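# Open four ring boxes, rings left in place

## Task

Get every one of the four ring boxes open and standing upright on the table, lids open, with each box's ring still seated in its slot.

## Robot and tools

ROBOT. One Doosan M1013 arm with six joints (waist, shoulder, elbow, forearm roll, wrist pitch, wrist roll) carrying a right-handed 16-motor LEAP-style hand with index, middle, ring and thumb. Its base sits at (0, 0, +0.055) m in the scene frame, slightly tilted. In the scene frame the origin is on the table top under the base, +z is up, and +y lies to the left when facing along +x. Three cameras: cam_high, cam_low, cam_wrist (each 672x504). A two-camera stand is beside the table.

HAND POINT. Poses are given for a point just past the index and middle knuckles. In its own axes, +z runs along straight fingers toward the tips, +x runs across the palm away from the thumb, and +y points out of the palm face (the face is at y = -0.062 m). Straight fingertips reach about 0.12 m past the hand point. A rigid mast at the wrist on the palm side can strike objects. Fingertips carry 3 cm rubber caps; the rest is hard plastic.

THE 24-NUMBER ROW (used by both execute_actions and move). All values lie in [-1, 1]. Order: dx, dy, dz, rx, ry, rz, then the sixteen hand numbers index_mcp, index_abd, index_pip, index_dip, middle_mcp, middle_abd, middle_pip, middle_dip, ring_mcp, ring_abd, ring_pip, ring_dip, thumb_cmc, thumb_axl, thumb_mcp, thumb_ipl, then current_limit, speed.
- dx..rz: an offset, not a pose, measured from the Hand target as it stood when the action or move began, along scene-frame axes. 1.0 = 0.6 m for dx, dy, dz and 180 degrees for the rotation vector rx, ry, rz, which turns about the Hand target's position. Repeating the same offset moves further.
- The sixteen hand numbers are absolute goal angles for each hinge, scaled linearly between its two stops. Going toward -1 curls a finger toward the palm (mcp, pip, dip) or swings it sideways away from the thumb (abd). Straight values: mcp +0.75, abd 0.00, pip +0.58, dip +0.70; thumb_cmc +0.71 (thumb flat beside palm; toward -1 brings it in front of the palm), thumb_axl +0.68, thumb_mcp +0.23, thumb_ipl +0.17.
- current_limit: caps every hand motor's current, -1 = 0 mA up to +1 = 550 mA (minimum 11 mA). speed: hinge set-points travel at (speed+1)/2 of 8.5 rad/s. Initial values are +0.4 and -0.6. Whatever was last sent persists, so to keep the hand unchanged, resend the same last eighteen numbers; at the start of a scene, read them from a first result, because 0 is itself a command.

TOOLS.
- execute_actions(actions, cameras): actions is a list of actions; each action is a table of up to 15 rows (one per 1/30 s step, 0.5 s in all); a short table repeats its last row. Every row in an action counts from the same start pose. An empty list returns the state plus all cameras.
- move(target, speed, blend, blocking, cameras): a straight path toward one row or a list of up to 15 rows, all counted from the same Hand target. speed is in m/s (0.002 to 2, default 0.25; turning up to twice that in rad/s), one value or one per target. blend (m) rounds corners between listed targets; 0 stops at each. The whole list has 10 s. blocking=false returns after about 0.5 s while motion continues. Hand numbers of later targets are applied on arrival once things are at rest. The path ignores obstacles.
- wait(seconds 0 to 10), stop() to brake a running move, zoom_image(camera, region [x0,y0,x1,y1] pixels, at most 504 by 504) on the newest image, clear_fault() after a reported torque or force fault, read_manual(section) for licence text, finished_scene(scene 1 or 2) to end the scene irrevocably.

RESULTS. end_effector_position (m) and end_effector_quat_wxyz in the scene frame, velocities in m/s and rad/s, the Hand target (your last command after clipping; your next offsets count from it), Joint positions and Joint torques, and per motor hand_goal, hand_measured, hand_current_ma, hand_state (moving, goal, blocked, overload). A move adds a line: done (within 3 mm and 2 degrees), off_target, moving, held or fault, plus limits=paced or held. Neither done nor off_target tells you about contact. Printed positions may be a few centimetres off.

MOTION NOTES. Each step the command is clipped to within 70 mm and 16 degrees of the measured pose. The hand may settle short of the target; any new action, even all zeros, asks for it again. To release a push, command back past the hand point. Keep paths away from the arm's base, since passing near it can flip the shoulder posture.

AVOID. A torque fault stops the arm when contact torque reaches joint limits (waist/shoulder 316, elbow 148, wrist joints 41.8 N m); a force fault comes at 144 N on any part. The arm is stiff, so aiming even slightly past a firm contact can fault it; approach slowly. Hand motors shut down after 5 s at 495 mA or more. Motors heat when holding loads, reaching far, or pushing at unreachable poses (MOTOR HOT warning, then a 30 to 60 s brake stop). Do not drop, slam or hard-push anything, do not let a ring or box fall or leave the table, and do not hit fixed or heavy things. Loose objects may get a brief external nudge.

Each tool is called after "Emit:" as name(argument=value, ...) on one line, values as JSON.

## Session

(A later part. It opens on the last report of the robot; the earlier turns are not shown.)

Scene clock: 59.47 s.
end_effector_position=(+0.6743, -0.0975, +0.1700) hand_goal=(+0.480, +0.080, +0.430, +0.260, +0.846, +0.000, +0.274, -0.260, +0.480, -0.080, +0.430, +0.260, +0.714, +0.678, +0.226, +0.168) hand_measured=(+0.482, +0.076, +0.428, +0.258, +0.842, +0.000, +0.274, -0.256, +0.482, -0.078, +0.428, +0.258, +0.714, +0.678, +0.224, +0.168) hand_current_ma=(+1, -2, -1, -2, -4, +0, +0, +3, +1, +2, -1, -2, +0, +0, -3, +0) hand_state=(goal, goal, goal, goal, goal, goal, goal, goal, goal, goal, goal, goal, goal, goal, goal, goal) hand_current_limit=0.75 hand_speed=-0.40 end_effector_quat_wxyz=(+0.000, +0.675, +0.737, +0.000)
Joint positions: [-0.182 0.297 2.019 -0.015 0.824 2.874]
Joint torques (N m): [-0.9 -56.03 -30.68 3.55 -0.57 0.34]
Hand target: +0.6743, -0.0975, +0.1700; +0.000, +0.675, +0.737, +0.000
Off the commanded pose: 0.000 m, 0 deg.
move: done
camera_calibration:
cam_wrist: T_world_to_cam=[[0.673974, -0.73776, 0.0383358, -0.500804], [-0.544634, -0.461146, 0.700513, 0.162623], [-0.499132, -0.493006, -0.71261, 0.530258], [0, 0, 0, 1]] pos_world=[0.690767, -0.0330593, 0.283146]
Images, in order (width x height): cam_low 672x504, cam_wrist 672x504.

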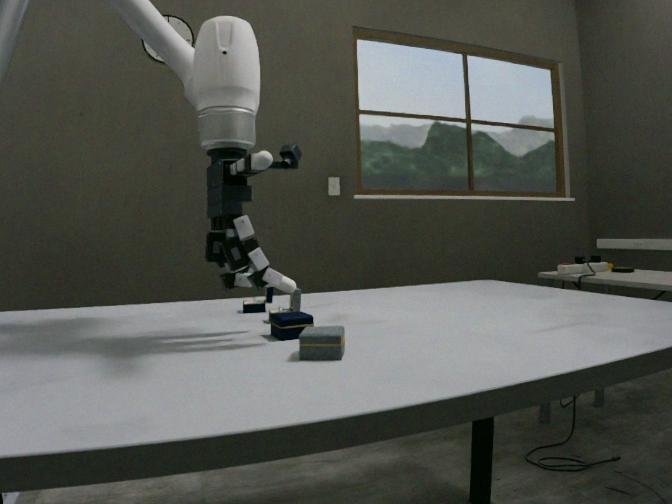

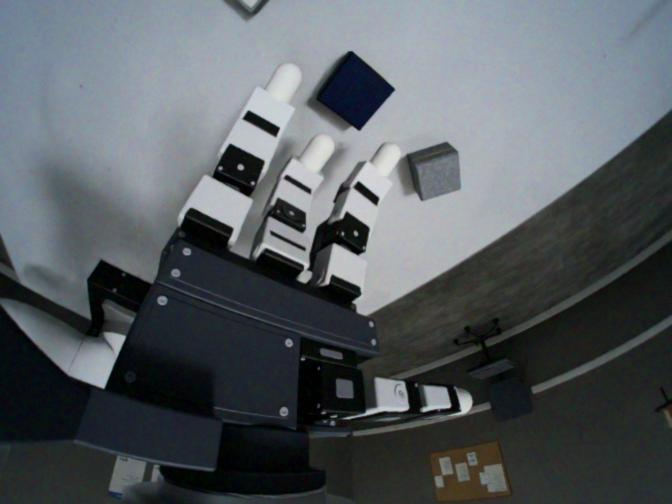

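Emit:
move(target=[[0.0002,-0.0102,-0.1213, 0,0,-0.0056, 0.4795, 0.08, 0.4307, 0.2609, 0.8452, 0.0, 0.2745, -0.2609, 0.4795, -0.08, 0.4307, 0.2609, 0.714, 0.678, 0.226, 0.168, 0.75, -0.4],[0.0002,-0.0102,-0.1213, 0,0,-0.0056, 0.4795, -0.25, 0.4307, 0.2609, 0.8452, 0.0, 0.2745, -0.2609, 0.4795, 0.27, 0.4307, 0.2609, 0.714, 0.678, 0.226, 0.168, 0.75, -0.8]], speed=[0.22, 0.1])

Emit:
execute_actions(actions=[[[0,0,0,0,0,0, 0.4795, -0.25, 0.4307, 0.2609, 0.7671, 0.0, 0.0949, 0.0507, 0.4795, 0.27, 0.4307, 0.2609, 0.714, 0.678, 0.226, 0.168, 0.75, -0.8]],[[0,0,0,0,0,0, 0.4795, -0.25, 0.4307, 0.2609, 0.7151, 0.0, -0.0117, -0.0087, 0.4795, 0.27, 0.4307, 0.2609, 0.714, 0.678, 0.226, 0.168, 0.75, -0.88]],[[0,0,0,0,0,0, 0.4795, -0.25, 0.4307, 0.2609, 0.7123, 0.0, -0.1095, 0.0, 0.4795, 0.27, 0.4307, 0.2609, 0.714, 0.678, 0.226, 0.168, 0.75, -0.88]],[[0,0,0,0,0,0, 0.4795, -0.25, 0.4307, 0.2609, 0.7123, 0.0, -0.2409, 0.0217, 0.4795, 0.27, 0.4307, 0.2609, 0.714, 0.678, 0.226, 0.168, 0.75, -0.88]]], cameras=["cam_low", "cam_wrist"])

Emit:
zoom_image(camera="cam_wrist", region=[200, 20, 440, 220])

Emit:
execute_actions(actions=[[[0,0,0,0,0,0, 0.4795, -0.25, 0.4307, 0.2609, 0.4658, 0.0, 0.0219, -0.1159, 0.4795, 0.27, 0.4307, 0.2609, 0.714, 0.678, 0.226, 0.168, 0.75, -0.8]],[[0,0,0,0,0,0, 0.4795, -0.25, 0.4307, 0.2609, 0.1781, 0.0, 0.4453, -0.1159, 0.4795, 0.27, 0.4307, 0.2609, 0.714, 0.678, 0.226, 0.168, 0.75, -0.8]],[[0,0,0,0,0,0, 0.4795, -0.25, 0.4307, 0.2609, 0.137, 0.0, 0.2847, 0.1594, 0.4795, 0.27, 0.4307, 0.2609, 0.714, 0.678, 0.226, 0.168, 0.75, -0.8]]], cameras=["cam_low", "cam_wrist"])

Emit:
zoom_image(camera="cam_wrist", region=[200, 20, 440, 220])

Scene clock: 64.10 s.
end_effector_position=(+0.6745, -0.1036, +0.0972) hand_goal=(+0.480, -0.250, +0.430, +0.260, +0.846, +0.000, +0.274, -0.260, +0.480, +0.270, +0.430, +0.260, +0.714, +0.678, +0.226, +0.168) hand_measured=(+0.482, -0.088, +0.428, +0.258, +0.842, +0.000, +0.274, -0.256, +0.482, +0.104, +0.428, +0.258, +0.714, +0.678, +0.224, +0.168) hand_current_ma=(+1, +481, -1, -2, -4, +0, +0, +3, +2, -481, -1, -2, +0, +0, -3, +0) hand_state=(goal, blocked, goal, goal, goal, goal, goal, goal, goal, blocked, goal, goal, goal, goal, goal, goal) hand_current_limit=0.75 hand_speed=-0.80 end_effector_quat_wxyz=(+0.000, +0.682, +0.731, +0.000)
Joint positions: [-0.191 0.394 2.059 -0.018 0.687 2.886]
Joint torques (N m): [-1.78 -60.8 -26.59 3.01 -0.5 0.38]
Hand target: +0.6745, -0.1036, +0.0972; +0.000, +0.682, +0.731, +0.000
Off the commanded pose: 0.000 m, 0 deg.
move: done

Scene clock: 66.30 s.
end_effector_position=(+0.6745, -0.1036, +0.0972) hand_goal=(+0.480, -0.250, +0.430, +0.260, +0.712, +0.000, -0.240, +0.022, +0.480, +0.270, +0.430, +0.260, +0.714, +0.678, +0.226, +0.168) hand_measured=(+0.476, -0.088, +0.420, +0.252, +0.722, +0.000, -0.228, +0.020, +0.476, +0.106, +0.418, +0.252, +0.714, +0.678, +0.224, +0.168) hand_current_ma=(-3, +481, -14, -10, +15, +0, +17, -1, -4, -481, -16, -10, +0, +0, -3, +0) hand_state=(goal, blocked, goal, goal, goal, goal, goal, goal, goal, blocked, goal, goal, goal, goal, goal, goal) hand_current_limit=0.75 hand_speed=-0.88 end_effector_quat_wxyz=(+0.000, +0.682, +0.731, +0.000)
Joint positions: [-0.191 0.394 2.059 -0.018 0.687 2.886]
Joint torques (N m): [-1.48 -60.51 -26.67 3.05 -0.53 0.37]
Hand target: +0.6745, -0.1036, +0.0972; +0.000, +0.682, +0.731, +0.000
Off the commanded pose: 0.000 m, 0 deg.
camera_calibration:
cam_wrist: T_world_to_cam=[[0.660949, -0.749455, 0.0382722, -0.495019], [-0.552579, -0.451549, 0.700543, 0.217172], [-0.507743, -0.484171, -0.712583, 0.482104], [0, 0, 0, 1]] pos_world=[0.691971, -0.0395097, 0.210347]
Images, in order (width x height): cam_low 672x504, cam_wrist 672x504.

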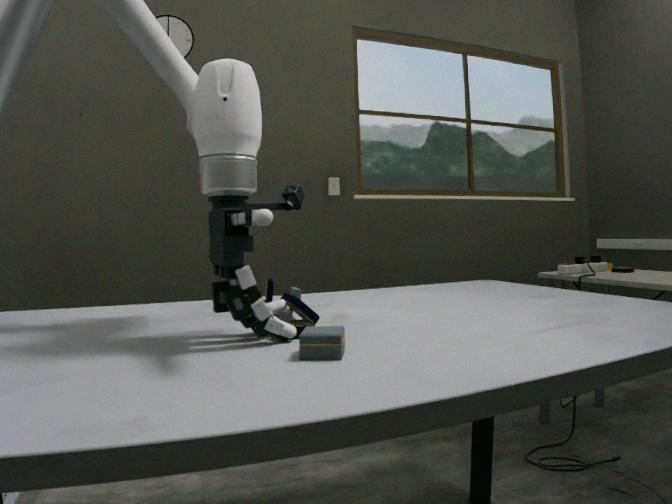

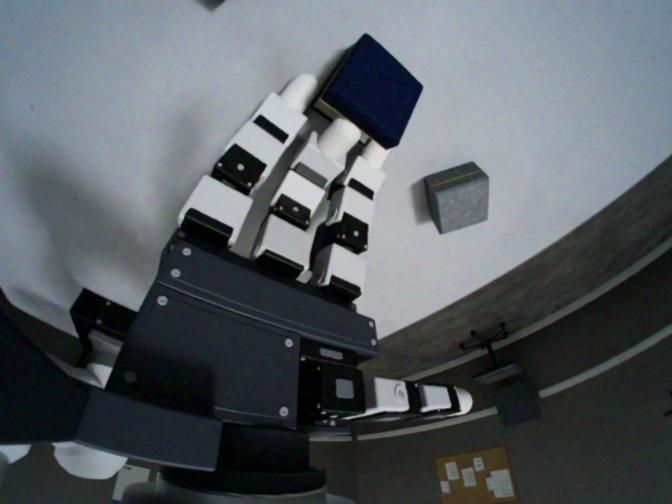

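Scaled by 2.100 from the camera's 672x504 image, which has a finer 960x720 frame.

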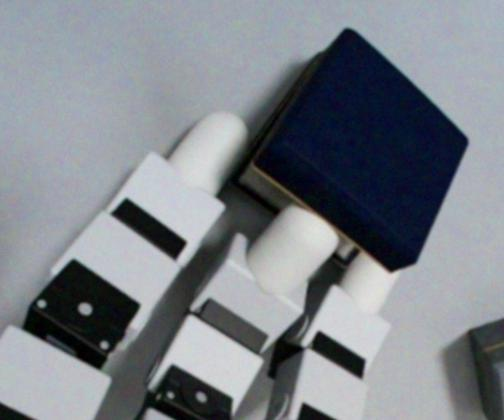

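Scene clock: 68.00 s.
end_effector_position=(+0.6745, -0.1036, +0.0972) hand_goal=(+0.480, -0.250, +0.430, +0.260, +0.138, +0.000, +0.284, +0.160, +0.480, +0.270, +0.430, +0.260, +0.714, +0.678, +0.226, +0.168) hand_measured=(+0.478, -0.088, +0.420, +0.252, +0.154, +0.000, +0.292, +0.158, +0.478, +0.106, +0.420, +0.252, +0.714, +0.678, +0.224, +0.168) hand_current_ma=(-2, +481, -12, -10, +25, +0, +8, -2, -2, -481, -14, -10, +0, +0, -3, +0) hand_state=(goal, blocked, goal, goal, goal, goal, goal, goal, goal, blocked, goal, goal, goal, goal, goal, goal) hand_current_limit=0.75 hand_speed=-0.80 end_effector_quat_wxyz=(+0.000, +0.682, +0.731, +0.000)
Joint positions: [-0.191 0.394 2.059 -0.018 0.687 2.886]
Joint torques (N m): [-1.77 -60.58 -26.22 3.09 -0.54 0.35]
Hand target: +0.6745, -0.1036, +0.0972; +0.000, +0.682, +0.731, +0.000
Off the commanded pose: 0.000 m, 0 deg.
camera_calibration:
cam_wrist: T_world_to_cam=[[0.660949, -0.749455, 0.0382722, -0.495019], [-0.552579, -0.451549, 0.700543, 0.217172], [-0.507743, -0.484171, -0.712583, 0.482104], [0, 0, 0, 1]] pos_world=[0.691971, -0.0395097, 0.210347]
Images, in order (width x height): cam_low 672x504, cam_wrist 672x504.

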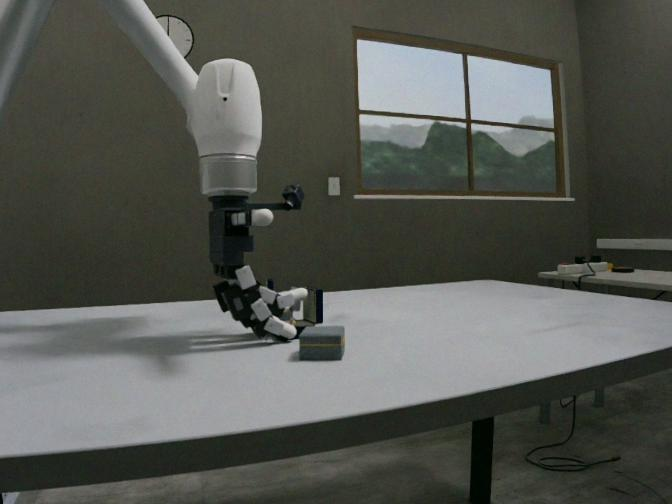

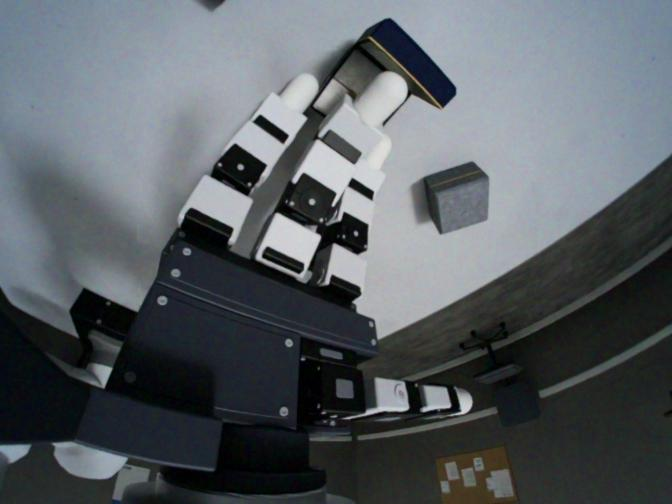

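Scaled by 2.100 from the camera's 672x504 image, which has a finer 960x720 frame.

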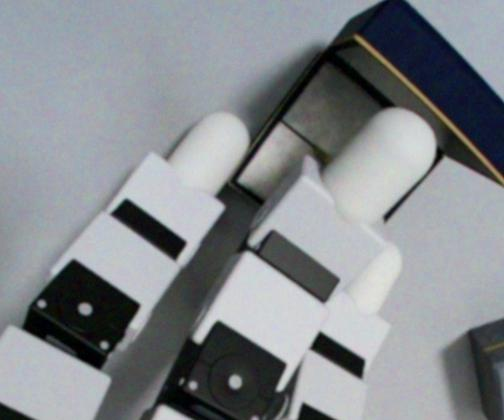

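Emit:
move(target=[[0,0,0, 0,0,0, 0.4795, 0.08, 0.4307, 0.2609, 0.137, 0.0, 0.2847, 0.1594, 0.4795, -0.08, 0.4307, 0.2609, 0.714, 0.678, 0.226, 0.168, 0.75, -0.7],[0,0,0.1713, 0,0,0, 0.4795, 0.08, 0.4307, 0.2609, 0.137, 0.0, 0.2847, 0.1594, 0.4795, -0.08, 0.4307, 0.2609, 0.714, 0.678, 0.226, 0.168, 0.75, -0.7],[-0.011,-0.22,0.1213, 0,0,-0.1722, 0.4795, 0.08, 0.4307, 0.2609, 0.8452, 0.0, 0.2745, -0.2609, 0.4795, -0.08, 0.4307, 0.2609, 0.714, 0.678, 0.226, 0.168, 0.75, -0.4]], speed=[0.1, 0.3, 0.4], blend=[0, 0.03, 0], cameras=["cam_low", "cam_wrist"])

Emit:
zoom_image(camera="cam_wrist", region=[200, 20, 440, 220])

Emit:
zoom_image(camera="cam_low", region=[200, 260, 380, 370])

Scene clock: 71.87 s.
end_effector_position=(+0.6679, -0.2356, +0.1700) hand_goal=(+0.480, +0.080, +0.430, +0.260, +0.846, +0.000, +0.274, -0.260, +0.480, -0.080, +0.430, +0.260, +0.714, +0.678, +0.226, +0.168) hand_measured=(+0.480, +0.076, +0.428, +0.258, +0.842, +0.000, +0.278, -0.256, +0.480, -0.076, +0.428, +0.258, +0.714, +0.678, +0.224, +0.168) hand_current_ma=(+0, -3, -1, -2, -4, +0, +4, +3, +0, +2, -1, -2, +0, +0, -3, +0) hand_state=(goal, goal, goal, goal, goal, goal, goal, goal, goal, goal, goal, goal, goal, goal, goal, goal) hand_current_limit=0.75 hand_speed=-0.40 end_effector_quat_wxyz=(+0.000, +0.853, +0.523, +0.000)
Joint positions: [-0.326 0.341 1.953 -0.015 0.845 3.288]
Joint torques (N m): [-1.31 -60.25 -31.04 3.56 -0.62 0.4]
Hand target: +0.6679, -0.2356, +0.1700; +0.000, +0.853, +0.523, +0.000
Off the commanded pose: 0.000 m, 0 deg.
move: done
camera_calibration:
cam_wrist: T_world_to_cam=[[0.180578, -0.982814, 0.03832, -0.326565], [-0.70629, -0.102459, 0.700469, 0.28788], [-0.684504, -0.153554, -0.712653, 0.662711], [0, 0, 0, 1]] pos_world=[0.715925, -0.189694, 0.283146]
Images, in order (width x height): cam_low 672x504, cam_wrist 672x504.

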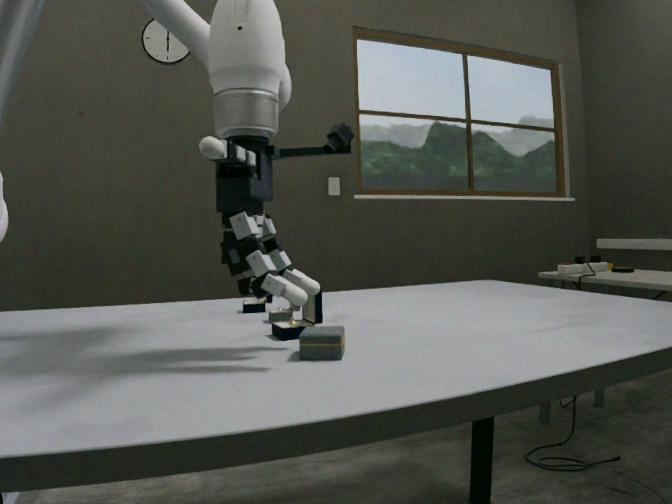

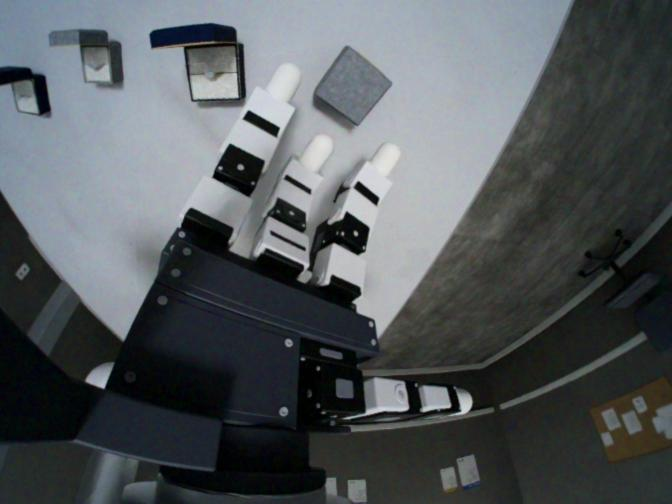

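Scaled by 2.100 from the camera's 672x504 image, which has a finer 960x720 frame.

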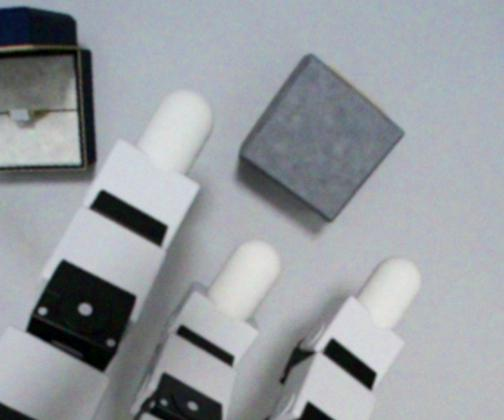

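Scaled by 2.800.

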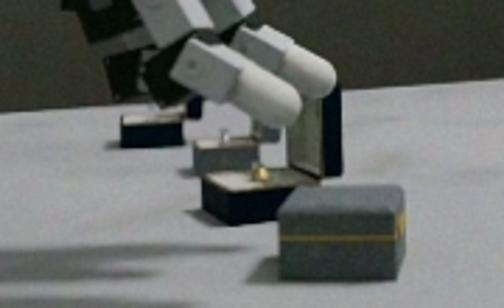

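Emit:
move(target=[[0.0032,-0.0022,-0.1213, 0,0,-0.0028, 0.4795, 0.08, 0.4307, 0.2609, 0.8452, 0.0, 0.2745, -0.2609, 0.4795, -0.08, 0.4307, 0.2609, 0.714, 0.678, 0.226, 0.168, 0.75, -0.4],[0.0032,-0.0022,-0.1213, 0,0,-0.0028, 0.4795, -0.25, 0.4307, 0.2609, 0.8452, 0.0, 0.2745, -0.2609, 0.4795, 0.27, 0.4307, 0.2609, 0.714, 0.678, 0.226, 0.168, 0.75, -0.8]], speed=[0.22, 0.1])

Emit:
execute_actions(actions=[[[0,0,0,0,0,0, 0.4795, -0.25, 0.4307, 0.2609, 0.7671, 0.0, 0.0949, 0.0507, 0.4795, 0.27, 0.4307, 0.2609, 0.714, 0.678, 0.226, 0.168, 0.75, -0.8]],[[0,0,0,0,0,0, 0.4795, -0.25, 0.4307, 0.2609, 0.7151, 0.0, -0.0117, -0.0087, 0.4795, 0.27, 0.4307, 0.2609, 0.714, 0.678, 0.226, 0.168, 0.75, -0.88]],[[0,0,0,0,0,0, 0.4795, -0.25, 0.4307, 0.2609, 0.7123, 0.0, -0.1095, 0.0, 0.4795, 0.27, 0.4307, 0.2609, 0.714, 0.678, 0.226, 0.168, 0.75, -0.88]],[[0,0,0,0,0,0, 0.4795, -0.25, 0.4307, 0.2609, 0.7123, 0.0, -0.2409, 0.0217, 0.4795, 0.27, 0.4307, 0.2609, 0.714, 0.678, 0.226, 0.168, 0.75, -0.88]]], cameras=["cam_low", "cam_wrist"])

Emit:
zoom_image(camera="cam_wrist", region=[200, 20, 440, 220])

Emit:
execute_actions(actions=[[[0,0,0,0,0,0, 0.4795, -0.25, 0.4307, 0.2609, 0.4658, 0.0, 0.0219, -0.1159, 0.4795, 0.27, 0.4307, 0.2609, 0.714, 0.678, 0.226, 0.168, 0.75, -0.8]],[[0,0,0,0,0,0, 0.4795, -0.25, 0.4307, 0.2609, 0.1781, 0.0, 0.4453, -0.1159, 0.4795, 0.27, 0.4307, 0.2609, 0.714, 0.678, 0.226, 0.168, 0.75, -0.8]],[[0,0,0,0,0,0, 0.4795, -0.25, 0.4307, 0.2609, 0.137, 0.0, 0.2847, 0.1594, 0.4795, 0.27, 0.4307, 0.2609, 0.714, 0.678, 0.226, 0.168, 0.75, -0.8]]], cameras=["cam_low", "cam_wrist"])

Emit:
zoom_image(camera="cam_low", region=[220, 260, 380, 370])

Scene clock: 76.90 s.
end_effector_position=(+0.6698, -0.2370, +0.0972) hand_goal=(+0.480, -0.250, +0.430, +0.260, +0.846, +0.000, +0.274, -0.260, +0.480, +0.270, +0.430, +0.260, +0.714, +0.678, +0.226, +0.168) hand_measured=(+0.482, -0.090, +0.428, +0.258, +0.842, +0.000, +0.278, -0.256, +0.482, +0.104, +0.428, +0.258, +0.714, +0.678, +0.224, +0.168) hand_current_ma=(+1, +481, -1, -2, -4, +0, +3, +3, +2, -481, -1, -2, +0, +0, -3, +0) hand_state=(goal, blocked, goal, goal, goal, goal, goal, goal, goal, blocked, goal, goal, goal, goal, goal, goal) hand_current_limit=0.75 hand_speed=-0.80 end_effector_quat_wxyz=(+0.000, +0.855, +0.519, +0.000)
Joint positions: [-0.327 0.434 1.989 -0.017 0.716 3.299]
Joint torques (N m): [-1.63 -66.06 -27.37 3.2 -0.58 0.33]
Hand target: +0.6698, -0.2369, +0.0972; +0.000, +0.855, +0.519, +0.000
Off the commanded pose: 0.000 m, 0 deg.
move: done

Scene clock: 79.10 s.
end_effector_position=(+0.6698, -0.2369, +0.0972) hand_goal=(+0.480, -0.250, +0.430, +0.260, +0.712, +0.000, -0.240, +0.022, +0.480, +0.270, +0.430, +0.260, +0.714, +0.678, +0.226, +0.168) hand_measured=(+0.472, -0.090, +0.418, +0.252, +0.722, +0.000, -0.232, +0.018, +0.472, +0.106, +0.416, +0.252, +0.714, +0.678, +0.224, +0.168) hand_current_ma=(-9, +481, -17, -10, +14, +0, +9, -3, -10, -481, -19, -10, +0, +0, -3, +0) hand_state=(goal, blocked, goal, goal, goal, goal, goal, goal, goal, blocked, goal, goal, goal, goal, goal, goal) hand_current_limit=0.75 hand_speed=-0.88 end_effector_quat_wxyz=(+0.000, +0.855, +0.519, +0.000)
Joint positions: [-0.327 0.434 1.989 -0.017 0.716 3.299]
Joint torques (N m): [-1.76 -65.71 -27.21 3.16 -0.39 0.37]
Hand target: +0.6698, -0.2369, +0.0972; +0.000, +0.855, +0.519, +0.000
Off the commanded pose: 0.000 m, 0 deg.
camera_calibration:
cam_wrist: T_world_to_cam=[[0.17188, -0.984374, 0.0382765, -0.319985], [-0.7071, -0.0962263, 0.700535, 0.342088], [-0.685905, -0.147474, -0.71259, 0.614298], [0, 0, 0, 1]] pos_world=[0.71824, -0.191474, 0.210346]
Images, in order (width x height): cam_low 672x504, cam_wrist 672x504.

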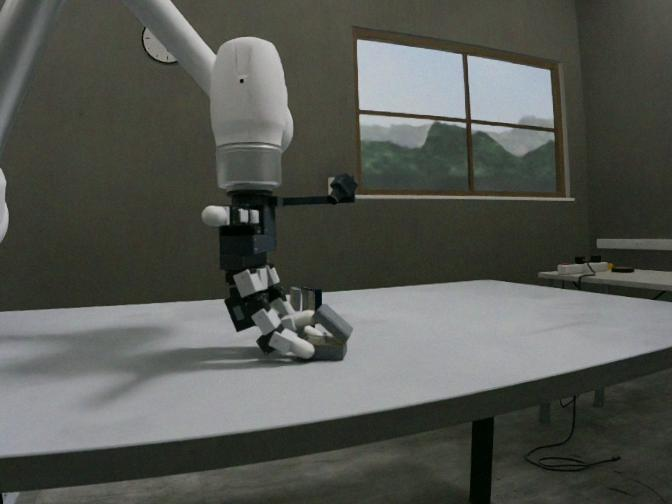

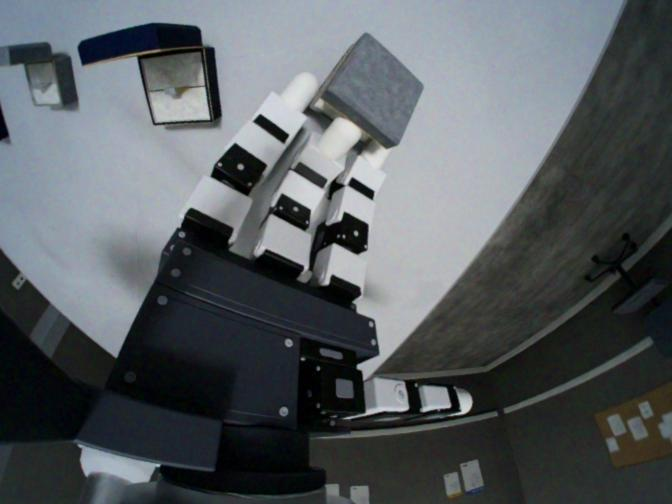

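Scaled by 2.100 from the camera's 672x504 image, which has a finer 960x720 frame.

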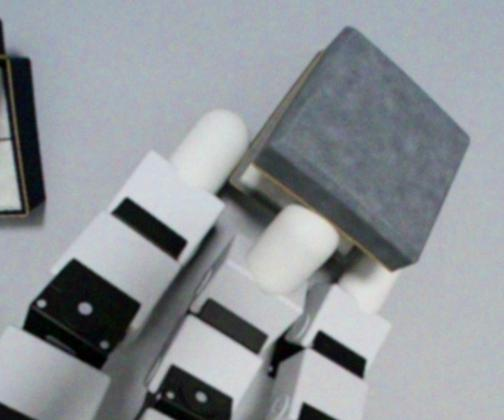

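Scene clock: 80.80 s.
end_effector_position=(+0.6698, -0.2369, +0.0972) hand_goal=(+0.480, -0.250, +0.430, +0.260, +0.138, +0.000, +0.284, +0.160, +0.480, +0.270, +0.430, +0.260, +0.714, +0.678, +0.226, +0.168) hand_measured=(+0.478, -0.090, +0.422, +0.252, +0.154, +0.000, +0.292, +0.158, +0.478, +0.106, +0.420, +0.252, +0.714, +0.678, +0.224, +0.168) hand_current_ma=(-1, +481, -10, -10, +25, +0, +8, -2, -2, -481, -12, -10, +0, +0, -3, +0) hand_state=(goal, blocked, goal, goal, goal, goal, goal, goal, goal, blocked, goal, goal, goal, goal, goal, goal) hand_current_limit=0.75 hand_speed=-0.80 end_effector_quat_wxyz=(+0.000, +0.855, +0.519, +0.000)
Joint positions: [-0.327 0.434 1.989 -0.017 0.716 3.299]
Joint torques (N m): [-1.17 -65.39 -27.44 3.18 -0.56 0.39]
Hand target: +0.6698, -0.2369, +0.0972; +0.000, +0.855, +0.519, +0.000
Off the commanded pose: 0.000 m, 0 deg.
camera_calibration:
cam_wrist: T_world_to_cam=[[0.17188, -0.984374, 0.0382765, -0.319985], [-0.7071, -0.0962263, 0.700535, 0.342088], [-0.685905, -0.147474, -0.71259, 0.614298], [0, 0, 0, 1]] pos_world=[0.71824, -0.191474, 0.210346]
Images, in order (width x height): cam_low 672x504, cam_wrist 672x504.

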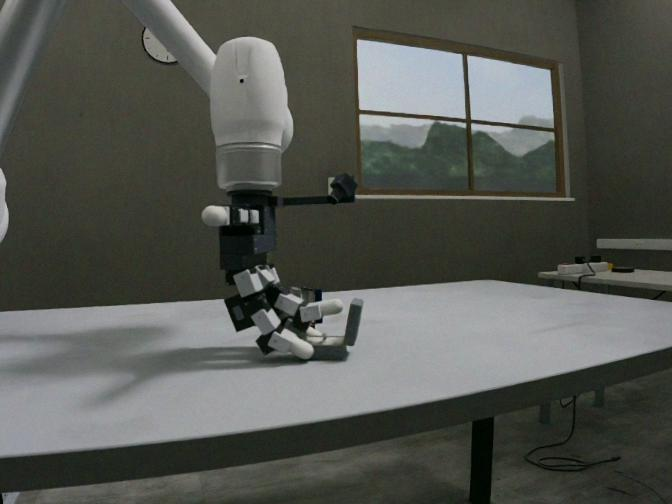

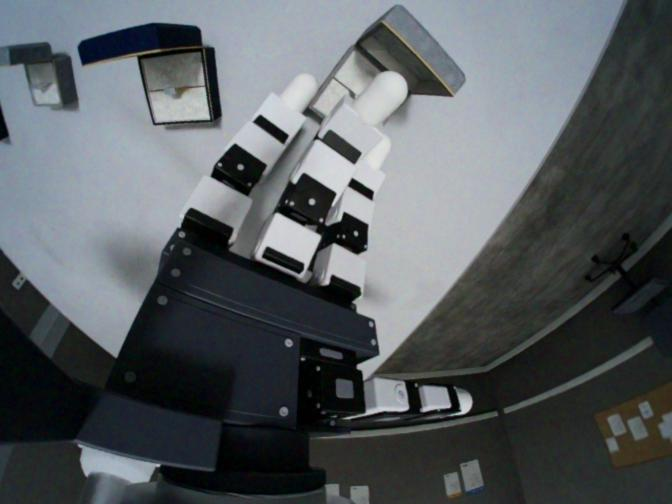

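Scaled by 3.150.

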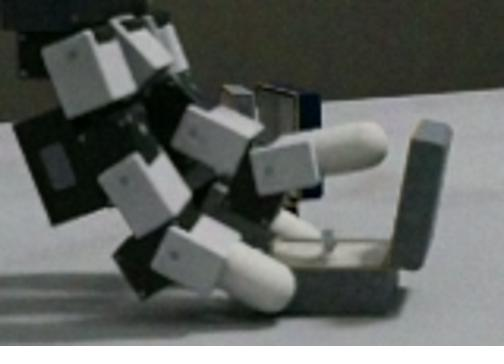

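Emit:
move(target=[[0,0,0, 0,0,0, 0.4795, 0.08, 0.4307, 0.2609, 0.137, 0.0, 0.2847, 0.1594, 0.4795, -0.08, 0.4307, 0.2609, 0.714, 0.678, 0.226, 0.168, 0.75, -0.7],[0,0,0.1713, 0,0,0, 0.4795, 0.08, 0.4307, 0.2609, 0.137, 0.0, 0.2847, 0.1594, 0.4795, -0.08, 0.4307, 0.2609, 0.714, 0.678, 0.226, 0.168, 0.75, -0.7]], speed=[0.1, 0.3], cameras=["cam_low", "cam_wrist"])

Emit:
zoom_image(camera="cam_low", region=[220, 260, 380, 370])

Scene clock: 82.73 s.
end_effector_position=(+0.6698, -0.2369, +0.1999) hand_goal=(+0.480, +0.080, +0.430, +0.260, +0.138, +0.000, +0.284, +0.160, +0.480, -0.080, +0.430, +0.260, +0.714, +0.678, +0.226, +0.168) hand_measured=(+0.480, +0.076, +0.428, +0.258, +0.152, +0.000, +0.290, +0.158, +0.480, -0.076, +0.428, +0.258, +0.714, +0.678, +0.224, +0.168) hand_current_ma=(+0, -3, -1, -2, +20, +0, +7, -2, +0, +3, -1, -2, +0, +0, -3, +0) hand_state=(goal, goal, goal, goal, goal, goal, goal, goal, goal, goal, goal, goal, goal, goal, goal, goal) hand_current_limit=0.75 hand_speed=-0.70 end_effector_quat_wxyz=(+0.000, +0.855, +0.519, +0.000)
Joint positions: [-0.325 0.311 1.927 -0.014 0.901 3.296]
Joint torques (N m): [-1.05 -59.29 -32.91 3.68 -0.46 0.37]
Hand target: +0.6698, -0.2369, +0.2000; +0.000, +0.855, +0.519, +0.000
Off the commanded pose: 0.000 m, 0 deg.
move: done
camera_calibration:
cam_wrist: T_world_to_cam=[[0.171881, -0.984375, 0.0382518, -0.323909], [-0.707049, -0.0962331, 0.700586, 0.270088], [-0.685958, -0.147463, -0.712542, 0.687506], [0, 0, 0, 1]] pos_world=[0.71824, -0.191474, 0.313047]
Images, in order (width x height): cam_low 672x504, cam_wrist 672x504.

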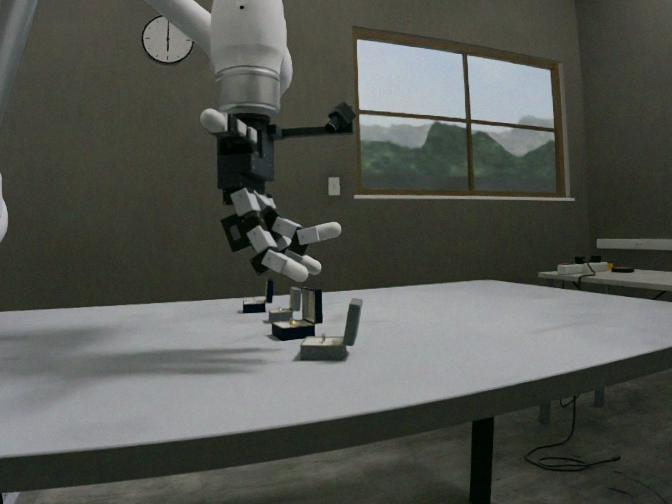

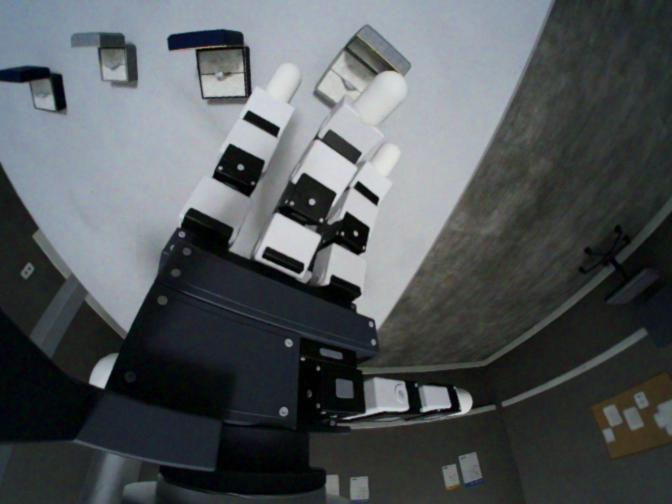

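Scaled by 3.150.

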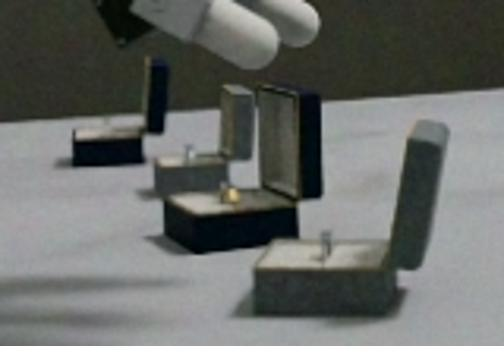

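All four are standing open with their rings.

Emit:
finished_scene(scene=2)

The scene is finished: the task was done.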